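# Reproduce reference drawing on paper pad using markers

## Task

Using the markers, draw a copy of the reference image called 'drawing' on the paper pad. The image represents the entire sheet, and its upper edge corresponds to the pad's long side farthest from the robot. The scrap strip next to the pad is ignored when judging.

## Robot and tools

Robot: two six-joint arms, left_arm and right_arm, each ending in a two-finger parallel gripper. Calibrated bases in the scene frame: left_arm at (-0.006, +0.341, 0) m, right_arm at (-0.005, -0.338, 0) m, both facing almost exactly +x.

Scene frame: origin on the table surface halfway between the nominal bases. +x points out over the table, +y toward the left_arm side, +z up. Arm names do not match left and right in the images. Reported end_effector_position (metres) and end_effector_quat_wxyz use this frame. The position is the point between the finger pads, about 1 cm short of the fingertips. Fingers extend along the gripper's +z axis and close along its y axis. Reported poses may be a few cm off, more when the arm is stretched far.

Row layout: every motion command uses a row of 14 numbers in [-1, 1]. Numbers 1-6 are left_arm joints, 7 is the left opening, 8-13 are right_arm joints, and 14 is the right opening. Both arms are always included. Within each arm the joint order is: wrist pitch (joint4), wrist roll (joint6), shoulder (joint2), wrist yaw (joint5), elbow (joint3), waist (joint1).

Joint numbers are scaled offsets, not poses. They are added to that arm's Joint targets as they stood when the action or move began. A value of 1.0 equals 2.073 rad for wrist pitch, 2.022 for wrist roll and wrist yaw, 1.258 for shoulder, 1.3 for elbow and 1.202 for waist. 0 keeps a joint at its current target.

The opening number is absolute: +1 is fully open (0.094 m between the pads) and -1 is closed. Sending 0 there commands half-open. To leave a gripper unchanged, repeat its current command as shown under Tool commands.

Joint ranges (rad): waist -2.618 to 3.054; shoulder 0 to 3.142; elbow 0 to 3.142; wrist pitch -1.571 to 1.571; wrist yaw -1.571 to 1.571; wrist roll -2.094 to 2.094. If an action would push a joint more than 0.059 rad past a limit, it is rejected for both arms. If the first action of a call fails this check, or any action is malformed, the whole call is rejected. A joint pushed to its true end reports "joint sent to its limit".

execute_actions(actions, cameras): actions is a list of up to 15 actions. Each action is a table of up to 15 rows, and each row lasts one 1/30 s step. If a table has fewer than 15 rows, its last row is held for the remaining steps. Offsets in every row count from the targets at the start of that action, not from the previous row. Repeating the same offset in the next action therefore moves the joint further. An empty list just returns the current state and images. cameras picks images from cam_high, cam_low, cam_above, cam_left_wrist and cam_right_wrist: omitted, null or ["all"] gives all of them, [] gives none, and an unknown name invalidates the call. Joint speed is capped, so large offsets can need several actions.

move(target, speed, blend, opening_speed, blocking, cameras): moves all joints together along smooth paths. target is one 14-number row or a list of up to 15 rows. Every row counts from the same starting Joint targets, not from the previous row. speed is the peak rad/s of the joint with the farthest to travel: 0.01 to 2, default 0.5, one value or one per target. blend (rad) rounds off intermediate targets. opening_speed (0.2 or more, per second on the -1..+1 scale) ramps the fingers gradually. blocking=false returns after about 0.5 s while the motion continues. Paths do not avoid obstacles or the other arm. The result adds a "move:" line: done, off_target (with the worst joint and its error), moving, held or fault, plus limits=held if steps were held back.

wait(seconds 0-10) lets the scene run with commands held. stop brakes a running move. zoom_image(camera, region [x0,y0,x1,y1] pixels, at most 504x504) enlarges part of a camera's most recent image; all images are 672x504. show_instructions displays the reference image. read_manual gives licence texts. finished_scene(scene=1) ends the scene permanently.

Result lines: Joint positions and Joint velocities list each arm in the joint order above, then the finger gap (m). Joint targets is the base that the next offsets are added to. grip_measured is the measured opening on the command scale. grip_effort_nm is the gripper motor effort; negative means closing. Joint torques include gravity, have offsets, and wrap at ±28 N m for the 3rd, 5th and 6th values. "joint command not followed" means the clearance check changed some targets. Step readings list intermediate joint angles.

Practical notes: grasp a marker firmly, because the grip force is about 50-64 N per pad. To draw, lower the tip until it just touches the paper. Pressing a target far below the surface, or moving fast into contact, counts as a hard push. To end a press, command the targets back past the measured positions. Do not let markers or anything else fall off the table, and do not release objects while they are moving. Keep the two arms from colliding, since a hard hit between them can end the scene. Avoid holding arms stretched out or straining toward unreachable poses: motors heat up, show MOTOR HOT at 75 °C, and at 90 °C the arm folds and stops working. Objects may occasionally be nudged by outside pushes. Simulated time passes while you think, and smooth, efficient motion is preferred.

Each tool is called after ">>>" by a JSON object that holds its "name" and its "arguments".

Reference images:

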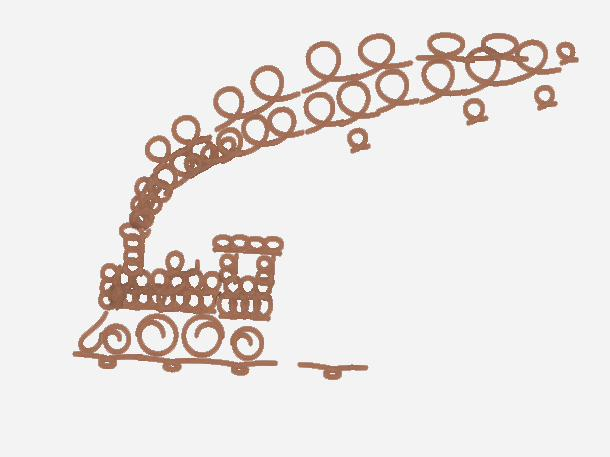

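## Session

>>> {"name": "execute_actions", "arguments": {"actions": []}}

>>> {"name": "show_instructions", "arguments": {}}

Scene clock: 0.00 s.
left_arm: end_effector_position=(+0.3923, +0.3348, +0.1109) grip_measured=+1.000 grip_effort_nm=n/a end_effector_quat_wxyz=(+0.619, -0.006, +0.785, +0.003) | right_arm: end_effector_position=(+0.3926, -0.3962, +0.1309) grip_measured=+1.000 grip_effort_nm=n/a end_effector_quat_wxyz=(+0.624, +0.073, +0.770, -0.109)
Joint names: [wrist pitch, wrist roll, shoulder, wrist yaw, elbow, waist]
Joint positions: left_arm=[1.014 -0.014 1.582 -0.052 0.332 -0.05 0.094] | right_arm=[0.967 -0.036 1.532 0.21 0.362 -0.038 0.094]
Joint velocities: within noise
Joint torques (N m): no reading
Heat: left arm: 34 °C; right arm: 34 °C.
Joint targets: left_arm=[1.021 -0.014 1.574 -0.052 0.340 -0.050] | right_arm=[0.979 -0.036 1.522 0.211 0.373 -0.038]
Tool commands: left_gripper/opening=+1.0 right_gripper/opening=+1.0

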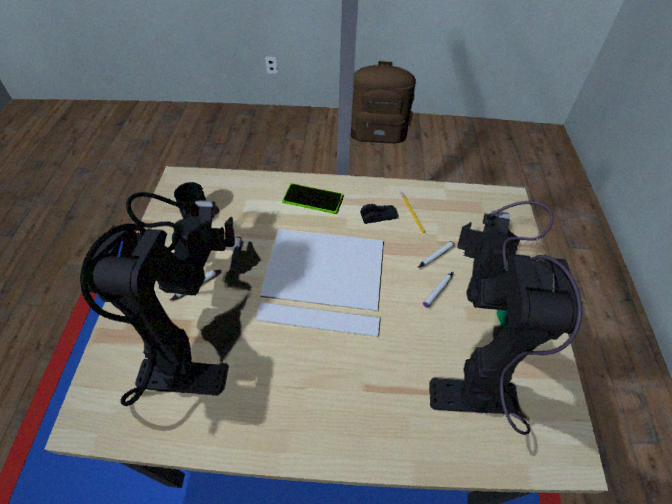

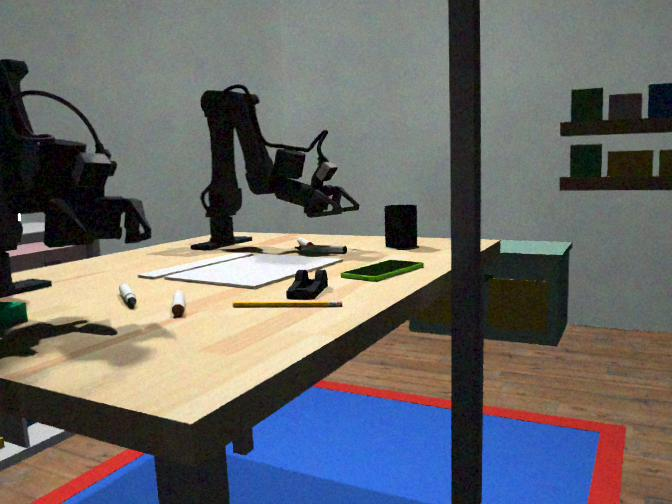

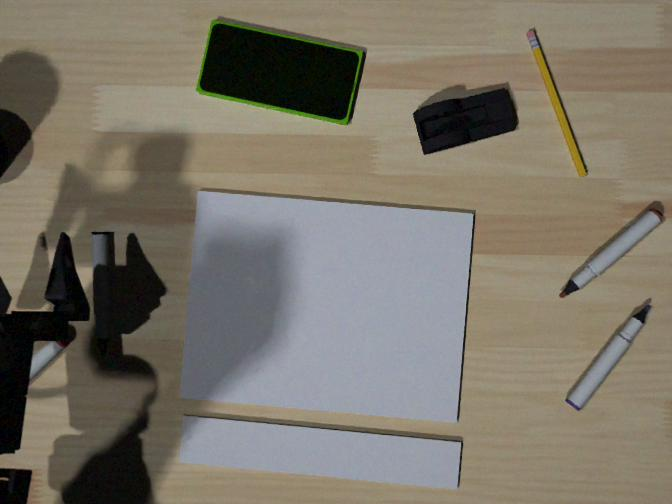

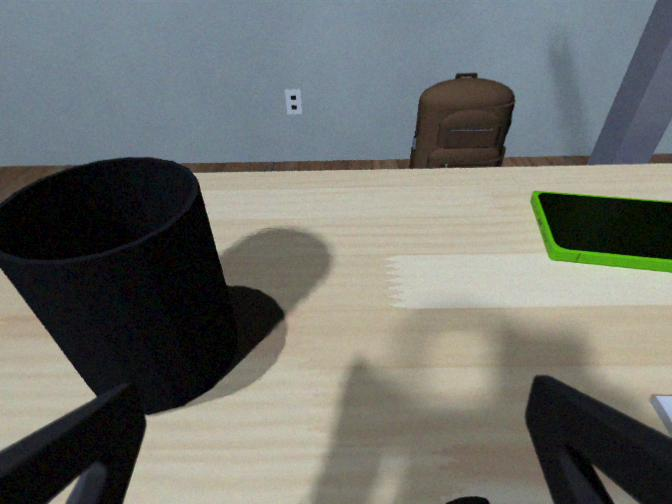

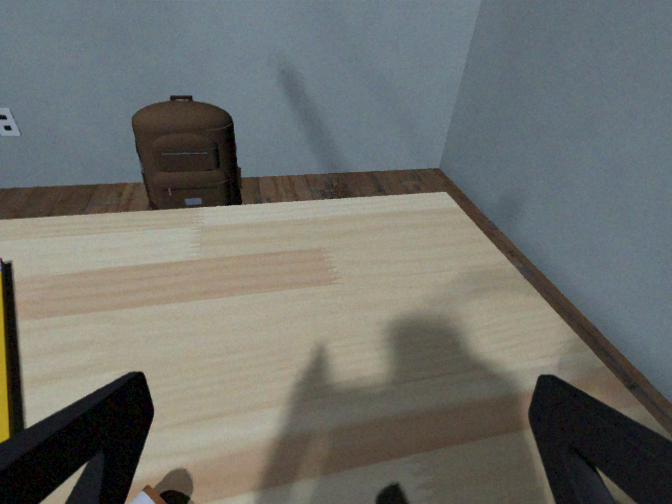

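Reference images for this scene: drawing.

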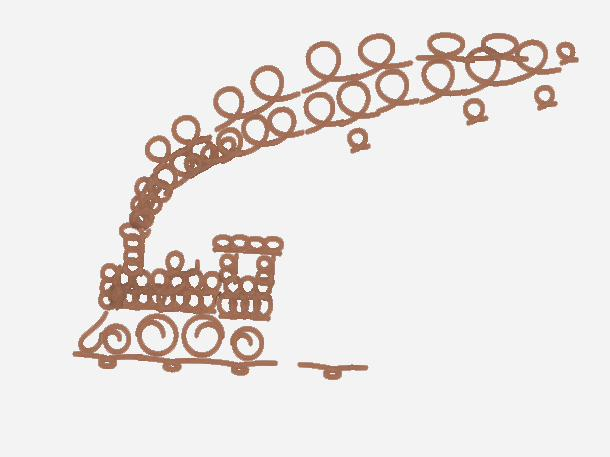

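>>> {"name": "zoom_image", "arguments": {"camera": "cam_above", "region": [540, 190, 672, 420]}}

>>> {"name": "zoom_image", "arguments": {"camera": "cam_above", "region": [0, 220, 200, 400]}}

>>> {"name": "zoom_image", "arguments": {"camera": "cam_low", "region": [80, 220, 400, 340]}}

>>> {"name": "zoom_image", "arguments": {"camera": "cam_high", "region": [60, 180, 360, 360]}}

>>> {"name": "zoom_image", "arguments": {"camera": "cam_high", "region": [350, 170, 600, 340]}}

Scaled by 2.191 from the camera's 672x504 image, which has a finer 960x720 frame.

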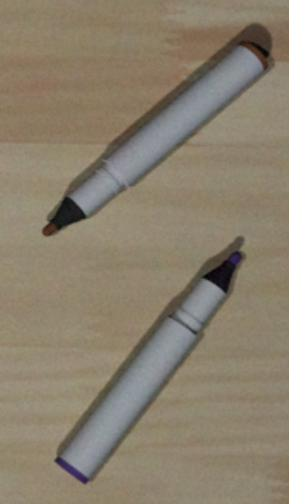

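Scaled by 2.520 from the camera's 672x504 image, which has a finer 960x720 frame.

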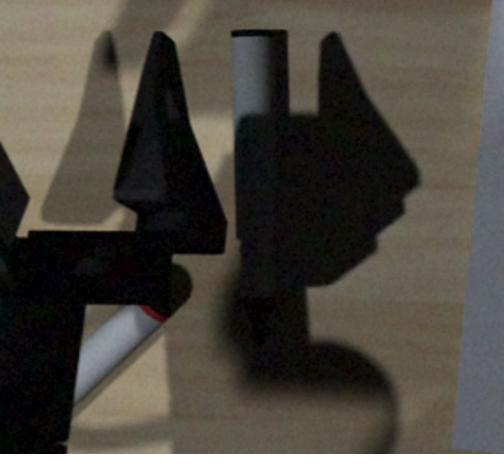

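Scaled by 1.575 from the camera's 672x504 image, which has a finer 960x720 frame.

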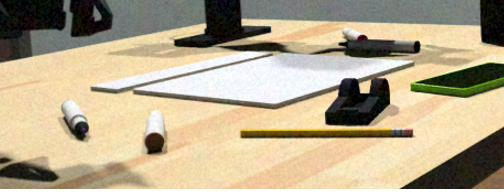

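Scaled by 1.680 from the camera's 672x504 image, which has a finer 960x720 frame.

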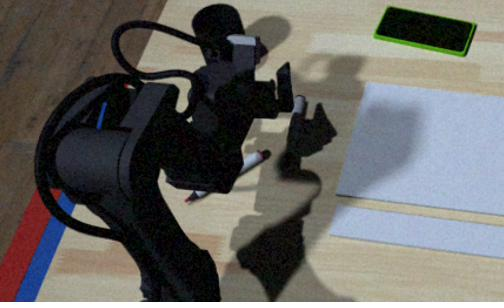

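Scaled by 2.016 from the camera's 672x504 image, which has a finer 960x720 frame.

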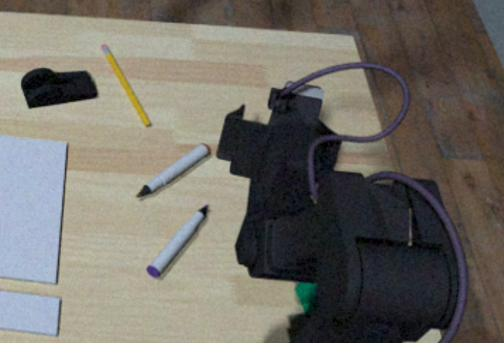

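>>> {"name": "move", "arguments": {"target": [-0.4925, 0, -0.8537, 0, -0.031, 0, 1, 0, 0, 0, 0, 0, 0, 1], "speed": 0.6, "cameras": ["cam_above", "cam_high"]}}

Scene clock: 7.53 s.
left_arm: end_effector_position=(+0.2792, +0.3395, +0.2093) grip_measured=+1.000 grip_effort_nm=-0.002 end_effector_quat_wxyz=(+0.634, -0.006, +0.773, +0.003) | right_arm: end_effector_position=(+0.3926, -0.3962, +0.1309) grip_measured=+1.000 grip_effort_nm=-0.002 end_effector_quat_wxyz=(+0.624, +0.073, +0.770, -0.109)
Joint names: [wrist pitch, wrist roll, shoulder, wrist yaw, elbow, waist]
Joint positions: left_arm=[0.004 -0.014 0.512 -0.052 0.311 -0.05 0.094] | right_arm=[0.967 -0.036 1.532 0.21 0.362 -0.038 0.094]
Joint velocities: within noise
Joint torques (N m): left_arm=[1.58 0.07 -0.73 -0.04 6.13 -0.03] | right_arm=[1.76 0 -4.56 0.05 5.87 -0.03]
Heat: left arm: 34 °C; right arm: 36 °C.
Joint targets: left_arm=[0.000 -0.014 0.500 -0.052 0.300 -0.050] | right_arm=[0.979 -0.036 1.522 0.211 0.373 -0.038]
move: done
Images, in order (width x height): cam_high 672x504, cam_above 672x504.

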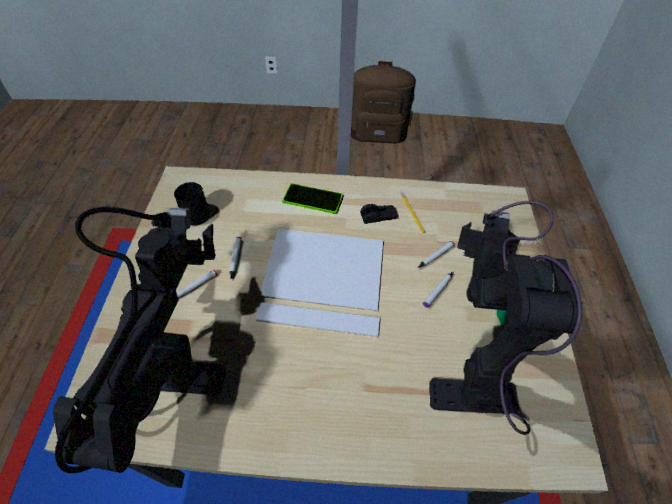

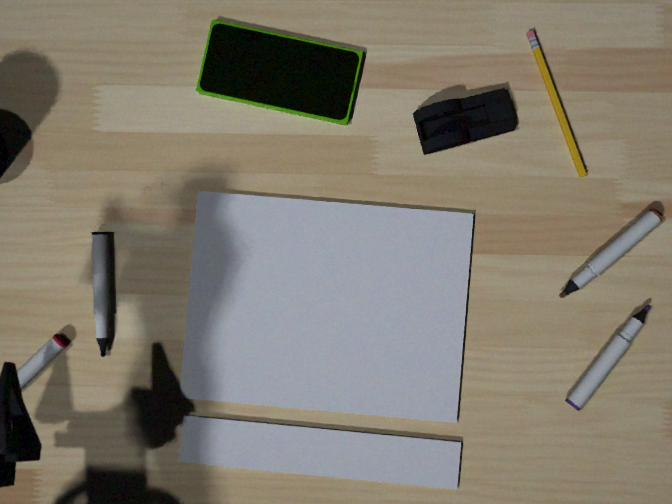

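>>> {"name": "move", "arguments": {"target": [0, 0, 0, 0, 0, 0.54, 1, -0.9064, 0.4847, 0.3402, -0.1044, 0.9438, 0.1314, -0.15], "speed": 0.8, "cameras": ["cam_above", "cam_right_wrist", "cam_high"]}}

Scene clock: 16.73 s.
left_arm: end_effector_position=(+0.2230, +0.5110, +0.2091) grip_measured=+1.000 grip_effort_nm=-0.007 end_effector_quat_wxyz=(+0.601, -0.250, +0.732, +0.203) | right_arm: end_effector_position=(+0.4331, -0.2942, +0.0925) grip_measured=-0.149 grip_effort_nm=-0.081 end_effector_quat_wxyz=(+0.132, +0.403, +0.902, +0.074)
Joint names: [wrist pitch, wrist roll, shoulder, wrist yaw, elbow, waist]
Joint positions: left_arm=[0.003 -0.014 0.512 -0.053 0.311 0.593 0.094] | right_arm=[-0.888 0.939 1.944 0.001 1.566 0.115 0.04]
Joint velocities: within noise
Joint torques (N m): left_arm=[1.58 0.02 -0.69 -0.02 6.02 0.46] | right_arm=[0.69 0.05 -7.43 0 9.18 0.39]
Heat: left arm: 35 °C; right arm: 37 °C.
Joint targets: left_arm=[0.000 -0.014 0.500 -0.053 0.300 0.599] | right_arm=[-0.900 0.944 1.950 0.000 1.600 0.120]
move: done
Images, in order (width x height): cam_high 672x504, cam_above 672x504, cam_right_wrist 672x504.

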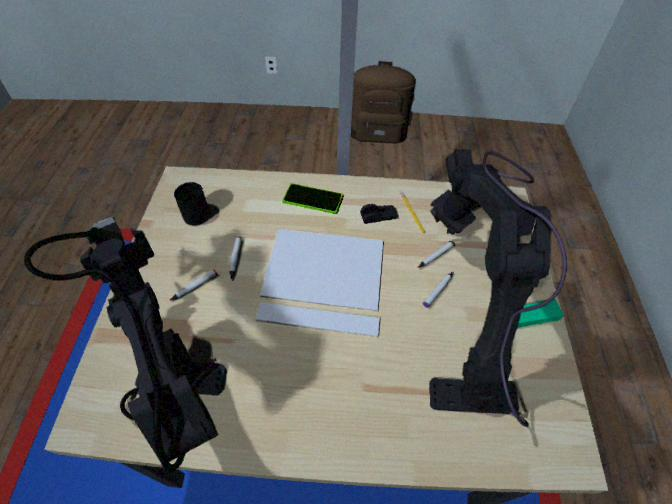

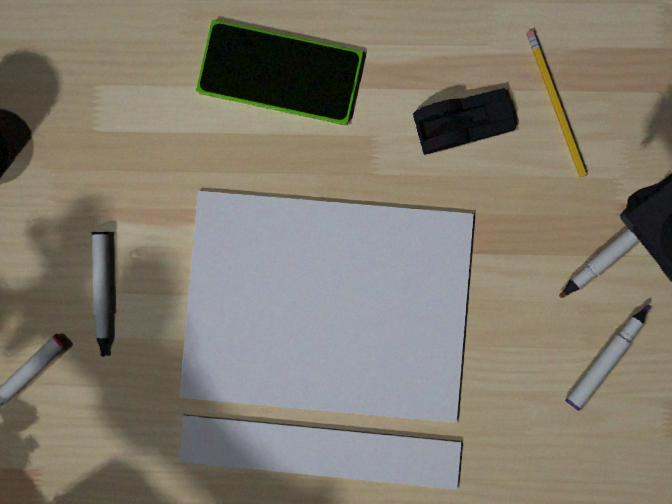

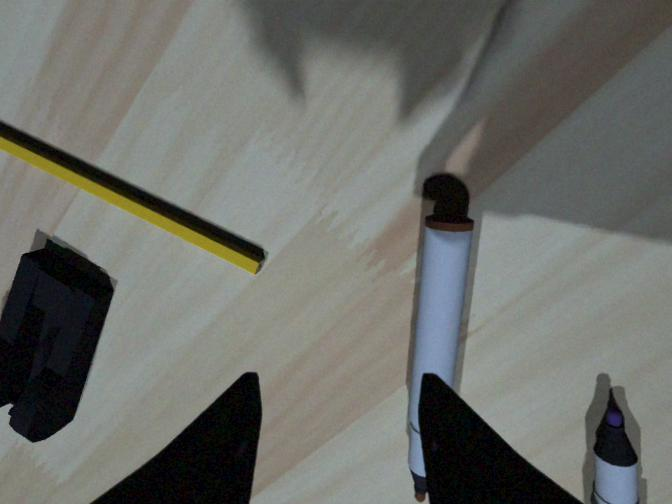

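>>> {"name": "move", "arguments": {"target": [0, 0, 0, 0, 0, 0, 1, -0.1678, 0.0203, 0.1034, 0, 0.1208, 0.0304, -0.15], "speed": 0.4, "cameras": ["cam_above", "cam_right_wrist", "cam_low"]}}

Scene clock: 19.90 s.
left_arm: end_effector_position=(+0.2230, +0.5110, +0.2091) grip_measured=+1.000 grip_effort_nm=-0.002 end_effector_quat_wxyz=(+0.601, -0.250, +0.732, +0.203) | right_arm: end_effector_position=(+0.3856, -0.2848, +0.0729) grip_measured=-0.149 grip_effort_nm=-0.081 end_effector_quat_wxyz=(-0.006, +0.410, +0.912, -0.004)
Joint names: [wrist pitch, wrist roll, shoulder, wrist yaw, elbow, waist]
Joint positions: left_arm=[0.003 -0.014 0.512 -0.053 0.311 0.593 0.094] | right_arm=[-1.232 0.979 2.075 0.001 1.722 0.15 0.04]
Joint velocities: within noise
Joint torques (N m): left_arm=[1.57 0.06 -0.98 -0.05 6.04 0.49] | right_arm=[0.17 0.07 -7.92 0 8.73 0.5]
Heat: left arm: 35 °C; right arm: 37 °C.
Joint targets: left_arm=[0.000 -0.014 0.500 -0.053 0.300 0.599] | right_arm=[-1.248 0.985 2.080 0.000 1.757 0.156]
move: done
Images, in order (width x height): cam_low 672x504, cam_above 672x504, cam_right_wrist 672x504.

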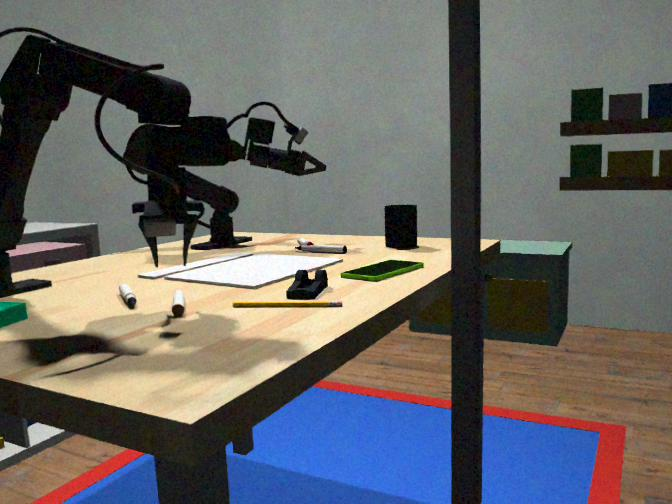

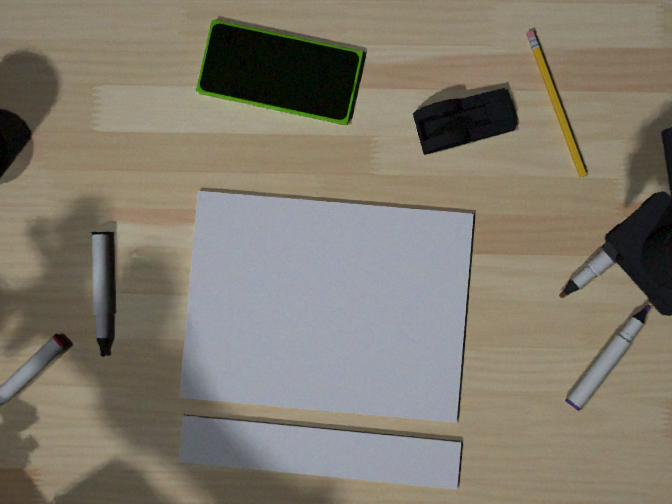

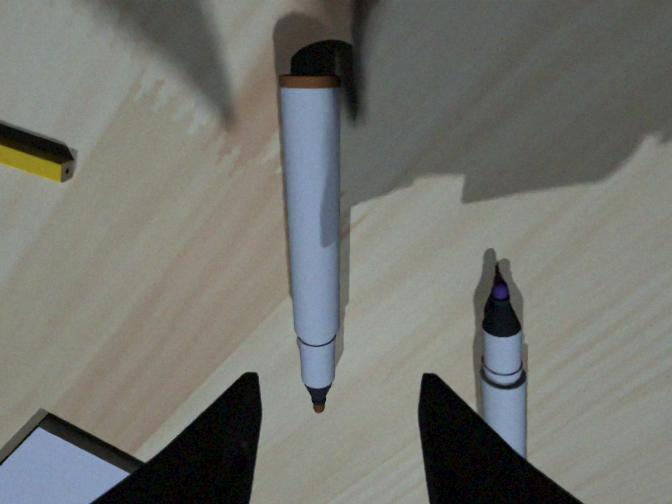

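>>> {"name": "move", "arguments": {"target": [0, 0, 0, 0, 0, 0, 1, 0.0835, 0.0067, 0.0354, 0, -0.0938, 0.0108, -0.15], "speed": 0.15, "cameras": ["cam_above", "cam_right_wrist", "cam_low"]}}

Scene clock: 22.87 s.
left_arm: end_effector_position=(+0.2230, +0.5110, +0.2091) grip_measured=+1.000 grip_effort_nm=-0.007 end_effector_quat_wxyz=(+0.601, -0.250, +0.732, +0.203) | right_arm: end_effector_position=(+0.3939, -0.2784, +0.0359) grip_measured=-0.149 grip_effort_nm=-0.085 end_effector_quat_wxyz=(+0.001, +0.410, +0.912, +0.001)
Joint names: [wrist pitch, wrist roll, shoulder, wrist yaw, elbow, waist]
Joint positions: left_arm=[0.003 -0.014 0.512 -0.053 0.311 0.593 0.094] | right_arm=[-1.09 0.992 2.12 0 1.642 0.163 0.04]
Joint velocities: within noise
Joint torques (N m): left_arm=[1.59 0.06 -0.77 -0.06 6 0.53] | right_arm=[0.44 0.07 -8.23 0 4.88 0.53]
Heat: left arm: 35 °C; right arm: 36 °C.
Joint targets: left_arm=[0.000 -0.014 0.500 -0.053 0.300 0.599] | right_arm=[-1.075 0.999 2.125 -0.001 1.635 0.170]
move: done
Images, in order (width x height): cam_low 672x504, cam_above 672x504, cam_right_wrist 672x504.

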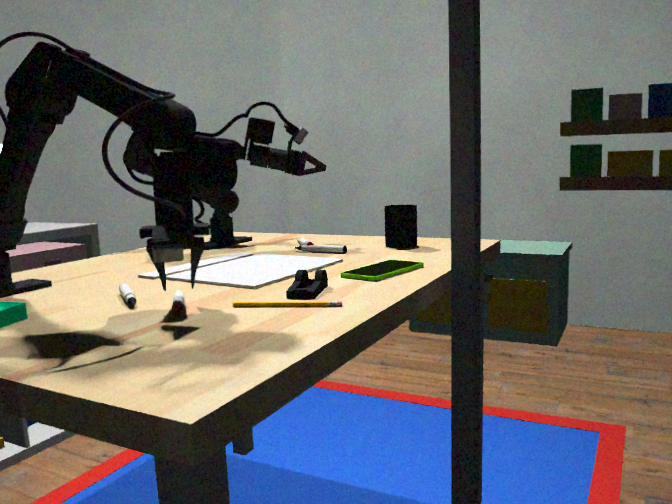

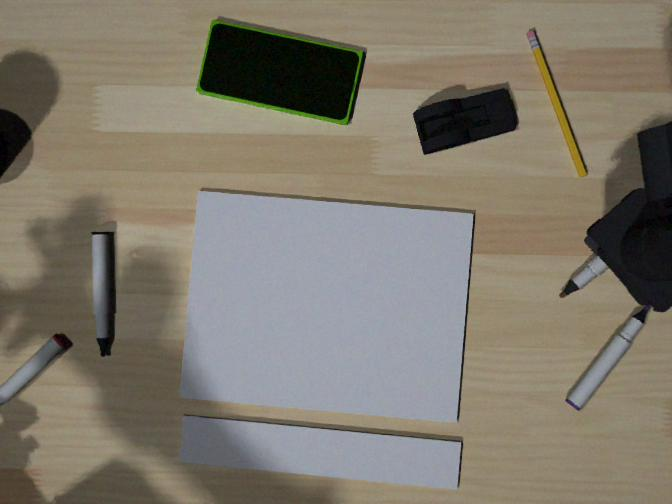

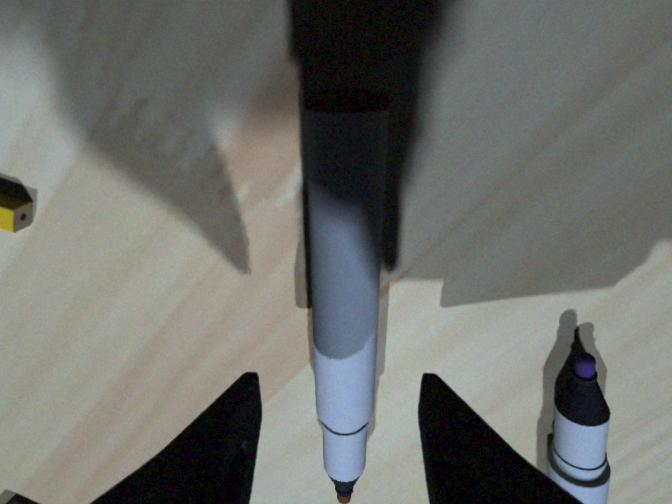

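>>> {"name": "move", "arguments": {"target": [0, 0, 0, 0, 0, 0, 1, 0.0371, 0, 0.0207, 0, -0.0411, 0, -0.15], "speed": 0.05, "cameras": ["cam_above", "cam_right_wrist", "cam_low"]}}

Scene clock: 30.03 s.
left_arm: end_effector_position=(+0.2230, +0.5110, +0.2091) grip_measured=+1.000 grip_effort_nm=-0.002 end_effector_quat_wxyz=(+0.601, -0.250, +0.732, +0.203) | right_arm: end_effector_position=(+0.3941, -0.2783, +0.0138) grip_measured=-0.149 grip_effort_nm=-0.085 end_effector_quat_wxyz=(+0.001, +0.410, +0.912, +0.001)
Joint names: [wrist pitch, wrist roll, shoulder, wrist yaw, elbow, waist]
Joint positions: left_arm=[0.003 -0.014 0.512 -0.053 0.311 0.593 0.094] | right_arm=[-1.013 0.993 2.144 0 1.589 0.163 0.04]
Joint velocities: within noise
Joint torques (N m): left_arm=[1.6 0.04 -0.83 -0.03 6.15 0.44] | right_arm=[0.48 0.06 -8.16 0.01 4.68 0.53]
Heat: left arm: 36 °C; right arm: 37 °C.
Joint targets: left_arm=[0.000 -0.014 0.500 -0.053 0.300 0.599] | right_arm=[-0.998 0.999 2.151 -0.001 1.581 0.170]
move: done
Images, in order (width x height): cam_low 672x504, cam_above 672x504, cam_right_wrist 672x504.

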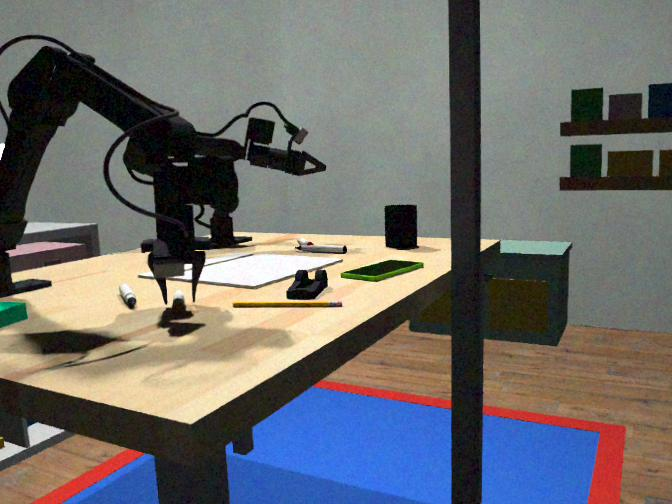

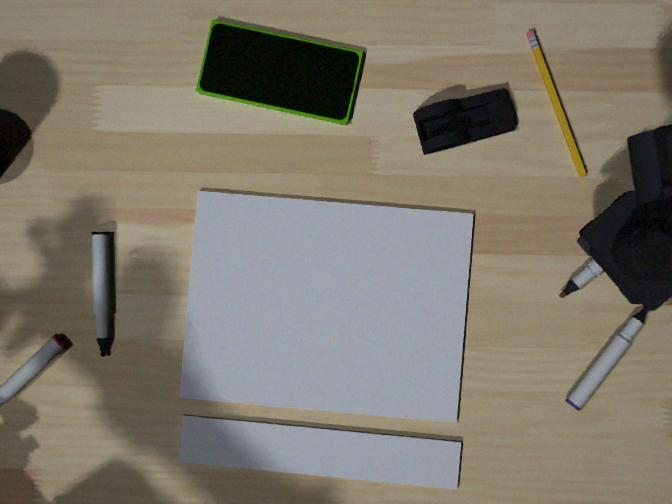

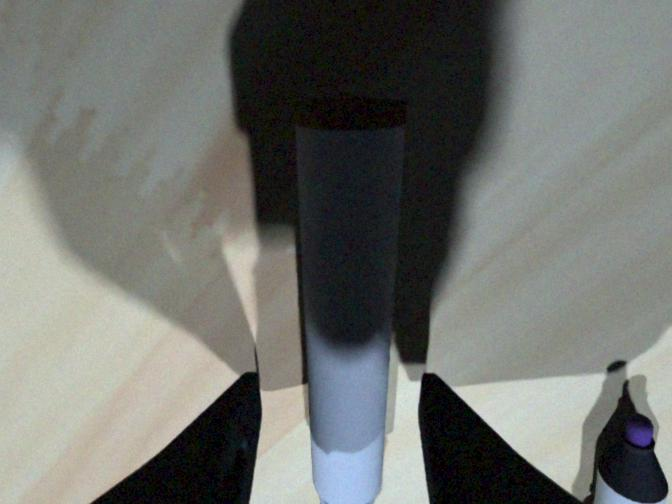

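>>> {"name": "move", "arguments": {"target": [0, 0, 0, 0, 0, 0, 1, 0.0067, 0, 0, 0, -0.0106, 0, -0.15], "speed": 0.05, "cameras": ["cam_right_wrist"]}}

Scene clock: 31.40 s.
left_arm: end_effector_position=(+0.2230, +0.5110, +0.2091) grip_measured=+1.000 grip_effort_nm=-0.007 end_effector_quat_wxyz=(+0.601, -0.250, +0.732, +0.203) | right_arm: end_effector_position=(+0.3930, -0.2785, +0.0106) grip_measured=-0.149 grip_effort_nm=-0.085 end_effector_quat_wxyz=(+0.001, +0.410, +0.912, +0.001)
Joint names: [wrist pitch, wrist roll, shoulder, wrist yaw, elbow, waist]
Joint positions: left_arm=[0.003 -0.014 0.512 -0.053 0.311 0.593 0.094] | right_arm=[-0.999 0.993 2.144 0 1.576 0.163 0.04]
Joint velocities: within noise
Joint torques (N m): left_arm=[1.54 0.05 -0.7 -0.03 6.08 0.44] | right_arm=[0.46 0.07 -8.14 0 4.63 0.53]
Heat: left arm: 36 °C; right arm: 37 °C.
Joint targets: left_arm=[0.000 -0.014 0.500 -0.053 0.300 0.599] | right_arm=[-0.984 0.999 2.151 -0.001 1.567 0.170]
move: done
Images, in order (width x height): cam_right_wrist 672x504.

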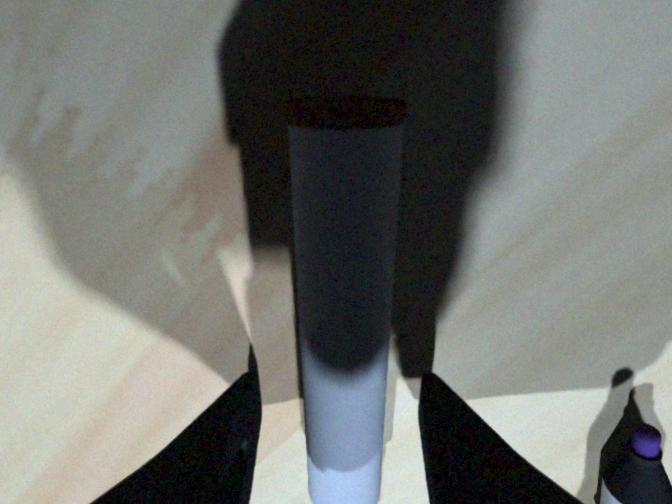

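Now close the gripper gently.

>>> {"name": "move", "arguments": {"target": [0, 0, 0, 0, 0, 0, 1, 0, 0, 0, 0, 0, 0, -0.9], "speed": 0.1, "opening_speed": 0.25, "cameras": ["cam_right_wrist"]}}

Scene clock: 34.87 s.
left_arm: end_effector_position=(+0.2230, +0.5110, +0.2091) grip_measured=+1.000 grip_effort_nm=-0.002 end_effector_quat_wxyz=(+0.601, -0.250, +0.732, +0.203) | right_arm: end_effector_position=(+0.3932, -0.2785, +0.0106) grip_measured=-0.653 grip_effort_nm=-1.028 end_effector_quat_wxyz=(+0.002, +0.410, +0.912, +0.001)
Joint names: [wrist pitch, wrist roll, shoulder, wrist yaw, elbow, waist]
Joint positions: left_arm=[0.003 -0.014 0.512 -0.053 0.311 0.593 0.094] | right_arm=[-0.998 0.993 2.144 0 1.576 0.163 0.016]
Joint velocities: within noise
Joint torques (N m): left_arm=[1.58 0.02 -0.87 -0.04 6.08 0.5] | right_arm=[0.47 0.06 -8.14 0 4.64 0.51]
Heat: left arm: 36 °C; right arm: 37 °C.
Joint targets: left_arm=[0.000 -0.014 0.500 -0.053 0.300 0.599] | right_arm=[-0.984 0.999 2.151 -0.001 1.567 0.170]
move: done
Images, in order (width x height): cam_right_wrist 672x504.

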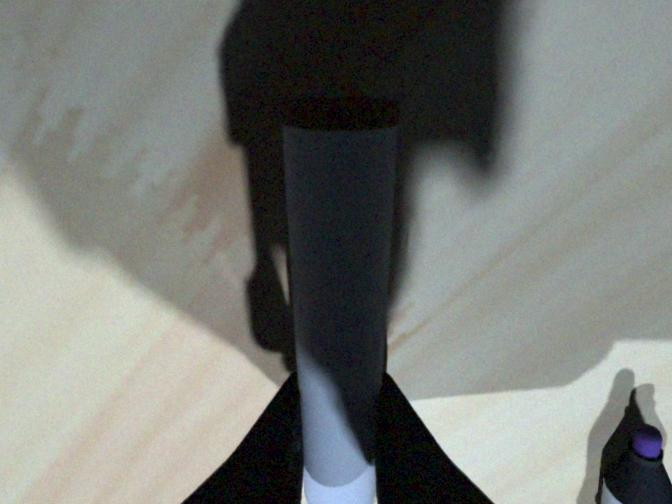

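>>> {"name": "move", "arguments": {"target": [[0, 0, 0, 0, 0, 0, 1, -0.1766, 0, -0.1041, 0, 0.1792, 0, -0.9], [0, 0, 0, 0, 0, 0, 1, 0.33, -0.2468, -0.1995, -0.2962, 0.0254, 0.2745, -0.9]], "speed": [0.3, 0.6], "blend": 0.1, "cameras": ["cam_right_wrist", "cam_high", "cam_above"]}}

Scene clock: 40.83 s.
left_arm: end_effector_position=(+0.2230, +0.5110, +0.2091) grip_measured=+1.000 grip_effort_nm=-0.007 end_effector_quat_wxyz=(+0.601, -0.250, +0.732, +0.203) | right_arm: end_effector_position=(+0.4259, +0.0010, +0.2084) grip_measured=-0.653 grip_effort_nm=-1.038 end_effector_quat_wxyz=(+0.247, -0.116, +0.861, +0.429)
Joint names: [wrist pitch, wrist roll, shoulder, wrist yaw, elbow, waist]
Joint positions: left_arm=[0.003 -0.014 0.512 -0.053 0.311 0.593 0.094] | right_arm=[-0.329 0.511 1.939 -0.585 1.61 0.501 0.016]
Joint velocities: within noise
Joint torques (N m): left_arm=[1.59 0.01 -0.84 -0.05 5.94 0.42] | right_arm=[1.65 -0.13 -11.4 -0.32 6.02 -0.16]
Heat: left arm: 36 °C; right arm: 39 °C.
Joint targets: left_arm=[0.000 -0.014 0.500 -0.053 0.300 0.599] | right_arm=[-0.300 0.500 1.900 -0.599 1.600 0.500]
move: off_target (right_arm); right_arm: the shoulder is farthest, 0.039 rad from its target
Images, in order (width x height): cam_high 672x504, cam_above 672x504, cam_right_wrist 672x504.

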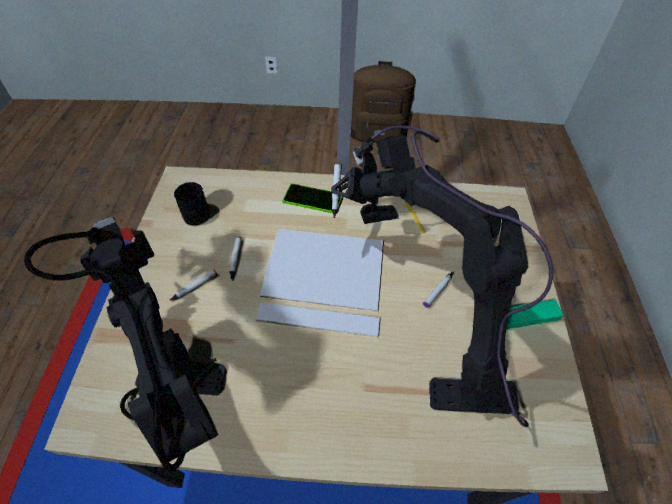

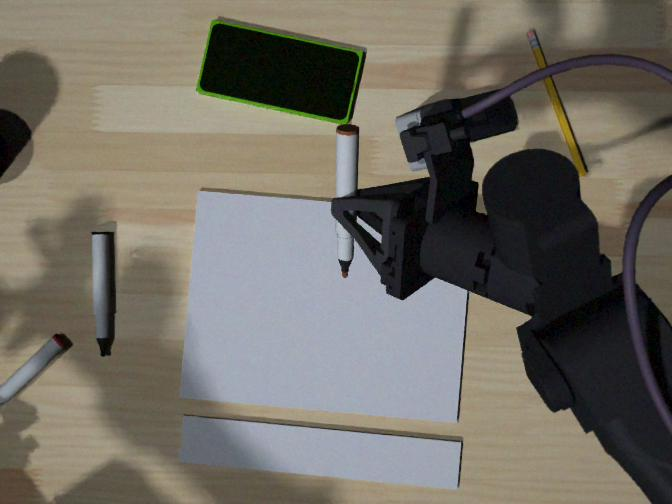

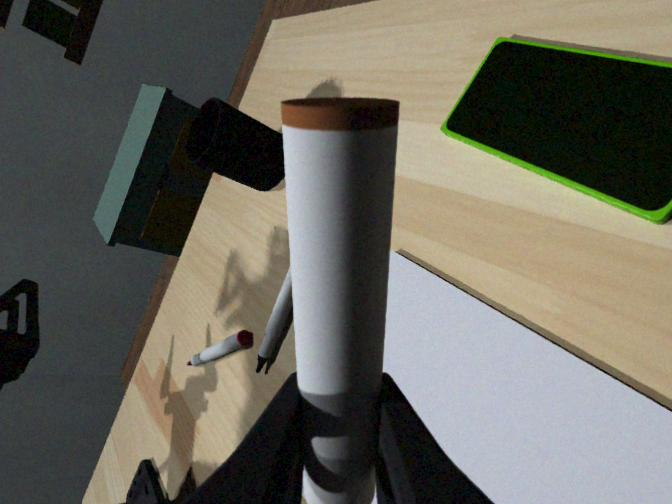

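>>> {"name": "move", "arguments": {"target": [0, 0, 0, 0, 0, 0, 1, 0.7288, -0.2473, 0.2833, -0.2913, -0.4265, 0.2992, -0.9], "speed": 0.6, "cameras": ["cam_right_wrist", "cam_high", "cam_above", "cam_low"]}}

Scene clock: 44.70 s.
left_arm: end_effector_position=(+0.2230, +0.5110, +0.2091) grip_measured=+1.000 grip_effort_nm=-0.007 end_effector_quat_wxyz=(+0.601, -0.250, +0.732, +0.203) | right_arm: end_effector_position=(+0.1836, +0.1219, +0.1148) grip_measured=-0.653 grip_effort_nm=-1.033 end_effector_quat_wxyz=(-0.369, +0.597, -0.382, -0.601)
Joint names: [wrist pitch, wrist roll, shoulder, wrist yaw, elbow, waist]
Joint positions: left_arm=[0.003 -0.014 0.512 -0.053 0.311 0.593 0.094] | right_arm=[1.188 0.007 2.253 -1.18 1.051 0.858 0.016]
Joint velocities: within noise
Joint torques (N m): left_arm=[1.56 0.05 -0.83 -0.03 6.11 0.53] | right_arm=[1.52 -0.07 -8.29 -0.1 3.95 0.03]
Heat: left arm: 36 °C; right arm: 39 °C.
Joint targets: left_arm=[0.000 -0.014 0.500 -0.053 0.300 0.599] | right_arm=[1.211 0.000 2.256 -1.188 1.046 0.859]
move: done
Images, in order (width x height): cam_high 672x504, cam_low 672x504, cam_above 672x504, cam_right_wrist 672x504.

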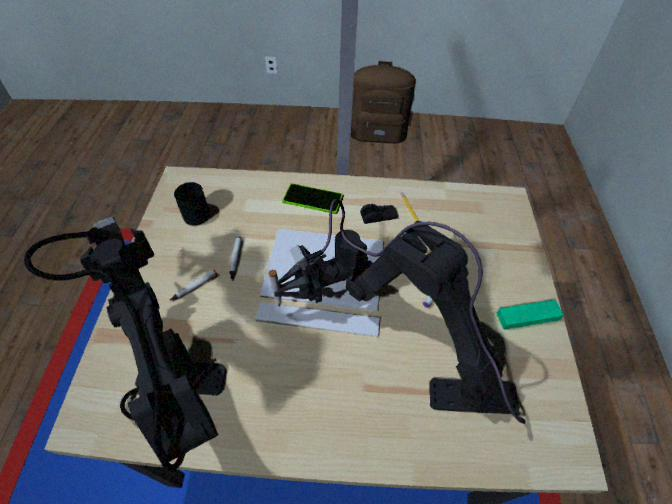

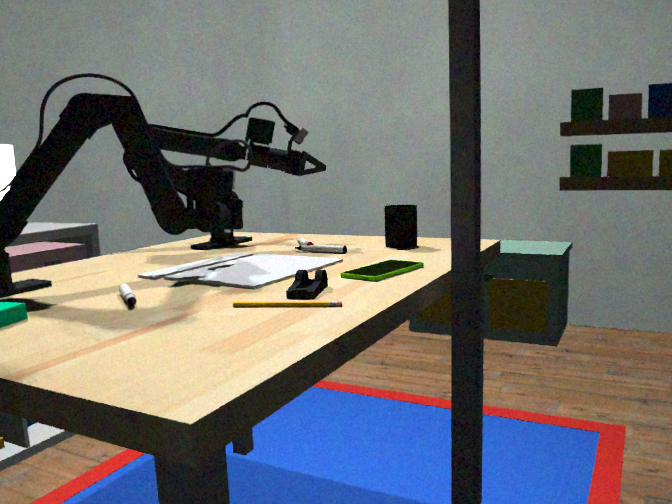

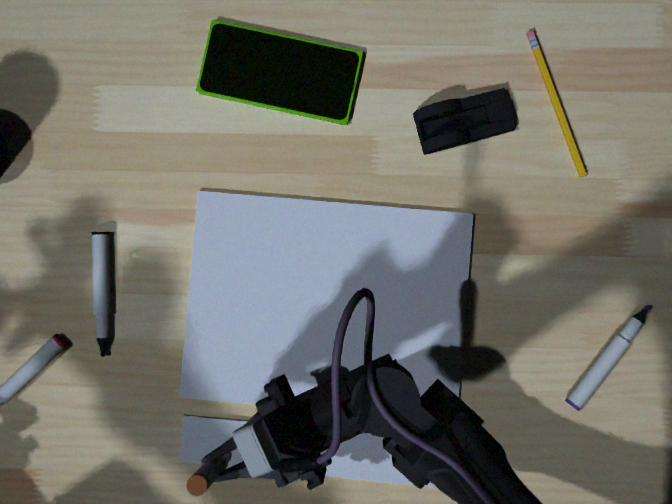

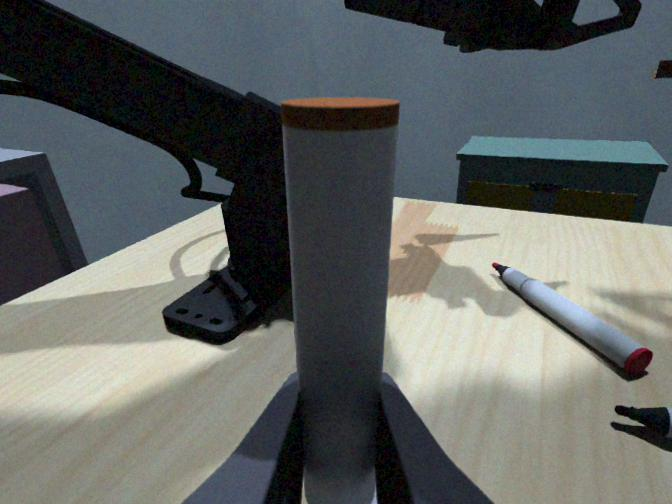

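>>> {"name": "move", "arguments": {"target": [0, 0, 0, 0, 0, 0, 1, 0.037, 0, 0.0666, 0, 0.0056, 0, -0.9], "speed": 0.1, "cameras": ["cam_high", "cam_above", "cam_low"]}}

>>> {"name": "zoom_image", "arguments": {"camera": "cam_low", "region": [110, 190, 310, 310]}}

>>> {"name": "zoom_image", "arguments": {"camera": "cam_above", "region": [150, 380, 350, 504]}}

>>> {"name": "zoom_image", "arguments": {"camera": "cam_high", "region": [240, 240, 400, 350]}}

Scene clock: 51.73 s.
left_arm: end_effector_position=(+0.2230, +0.5110, +0.2091) grip_measured=+1.000 grip_effort_nm=-0.007 end_effector_quat_wxyz=(+0.601, -0.250, +0.732, +0.203) | right_arm: end_effector_position=(+0.1828, +0.1210, +0.0889) grip_measured=-0.653 grip_effort_nm=-1.033 end_effector_quat_wxyz=(-0.367, +0.597, -0.384, -0.601)
Joint names: [wrist pitch, wrist roll, shoulder, wrist yaw, elbow, waist]
Joint positions: left_arm=[0.003 -0.014 0.512 -0.053 0.311 0.593 0.094] | right_arm=[1.264 0.006 2.334 -1.18 1.051 0.858 0.016]
Joint velocities: within noise
Joint torques (N m): left_arm=[1.6 0.05 -0.79 -0.03 5.94 0.46] | right_arm=[1.49 -0.07 -8.25 -0.1 4.16 0.03]
Heat: left arm: 37 °C; right arm: 39 °C.
Joint targets: left_arm=[0.000 -0.014 0.500 -0.053 0.300 0.599] | right_arm=[1.288 0.000 2.340 -1.188 1.053 0.859]
move: done
Images, in order (width x height): cam_high 672x504, cam_low 672x504, cam_above 672x504.

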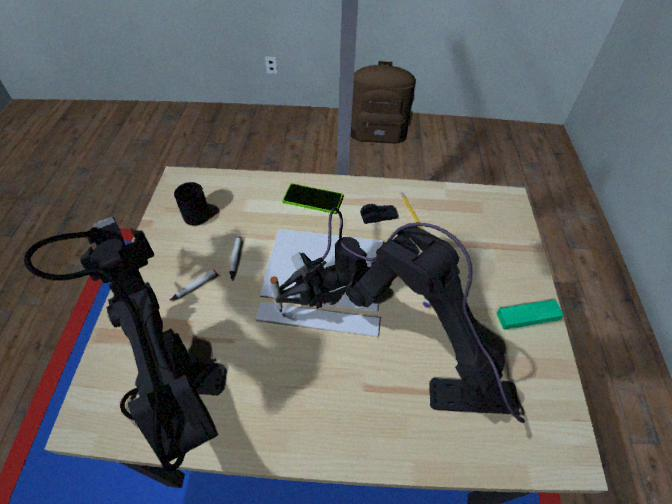

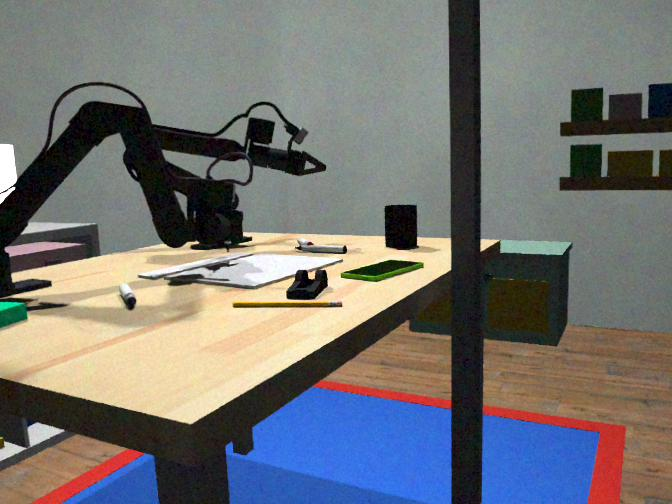

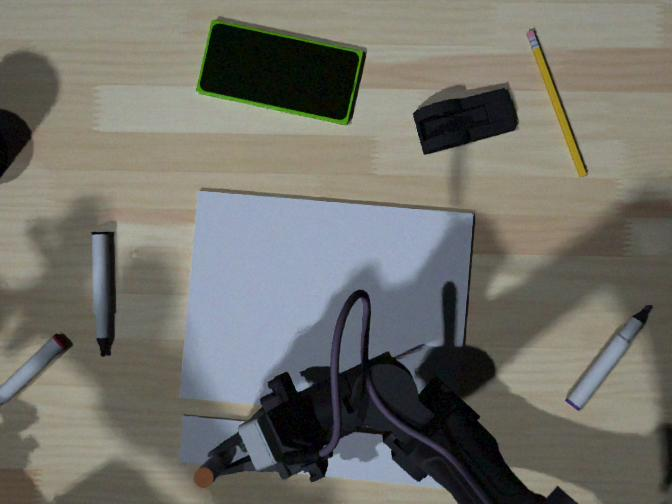

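Scaled by 2.520 from the camera's 672x504 image, which has a finer 960x720 frame.

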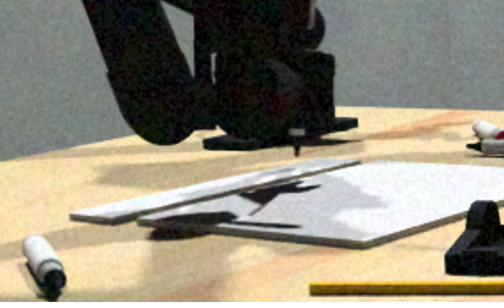

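Scaled by 2.520 from the camera's 672x504 image, which has a finer 960x720 frame.

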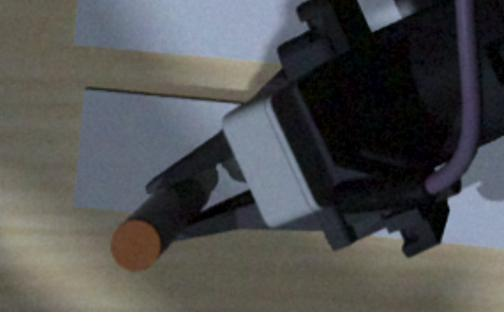

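Scaled by 3.150 from the camera's 672x504 image, which has a finer 960x720 frame.

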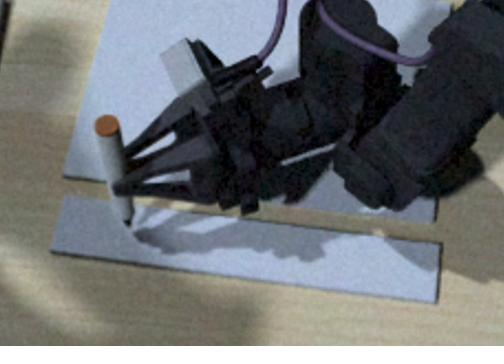

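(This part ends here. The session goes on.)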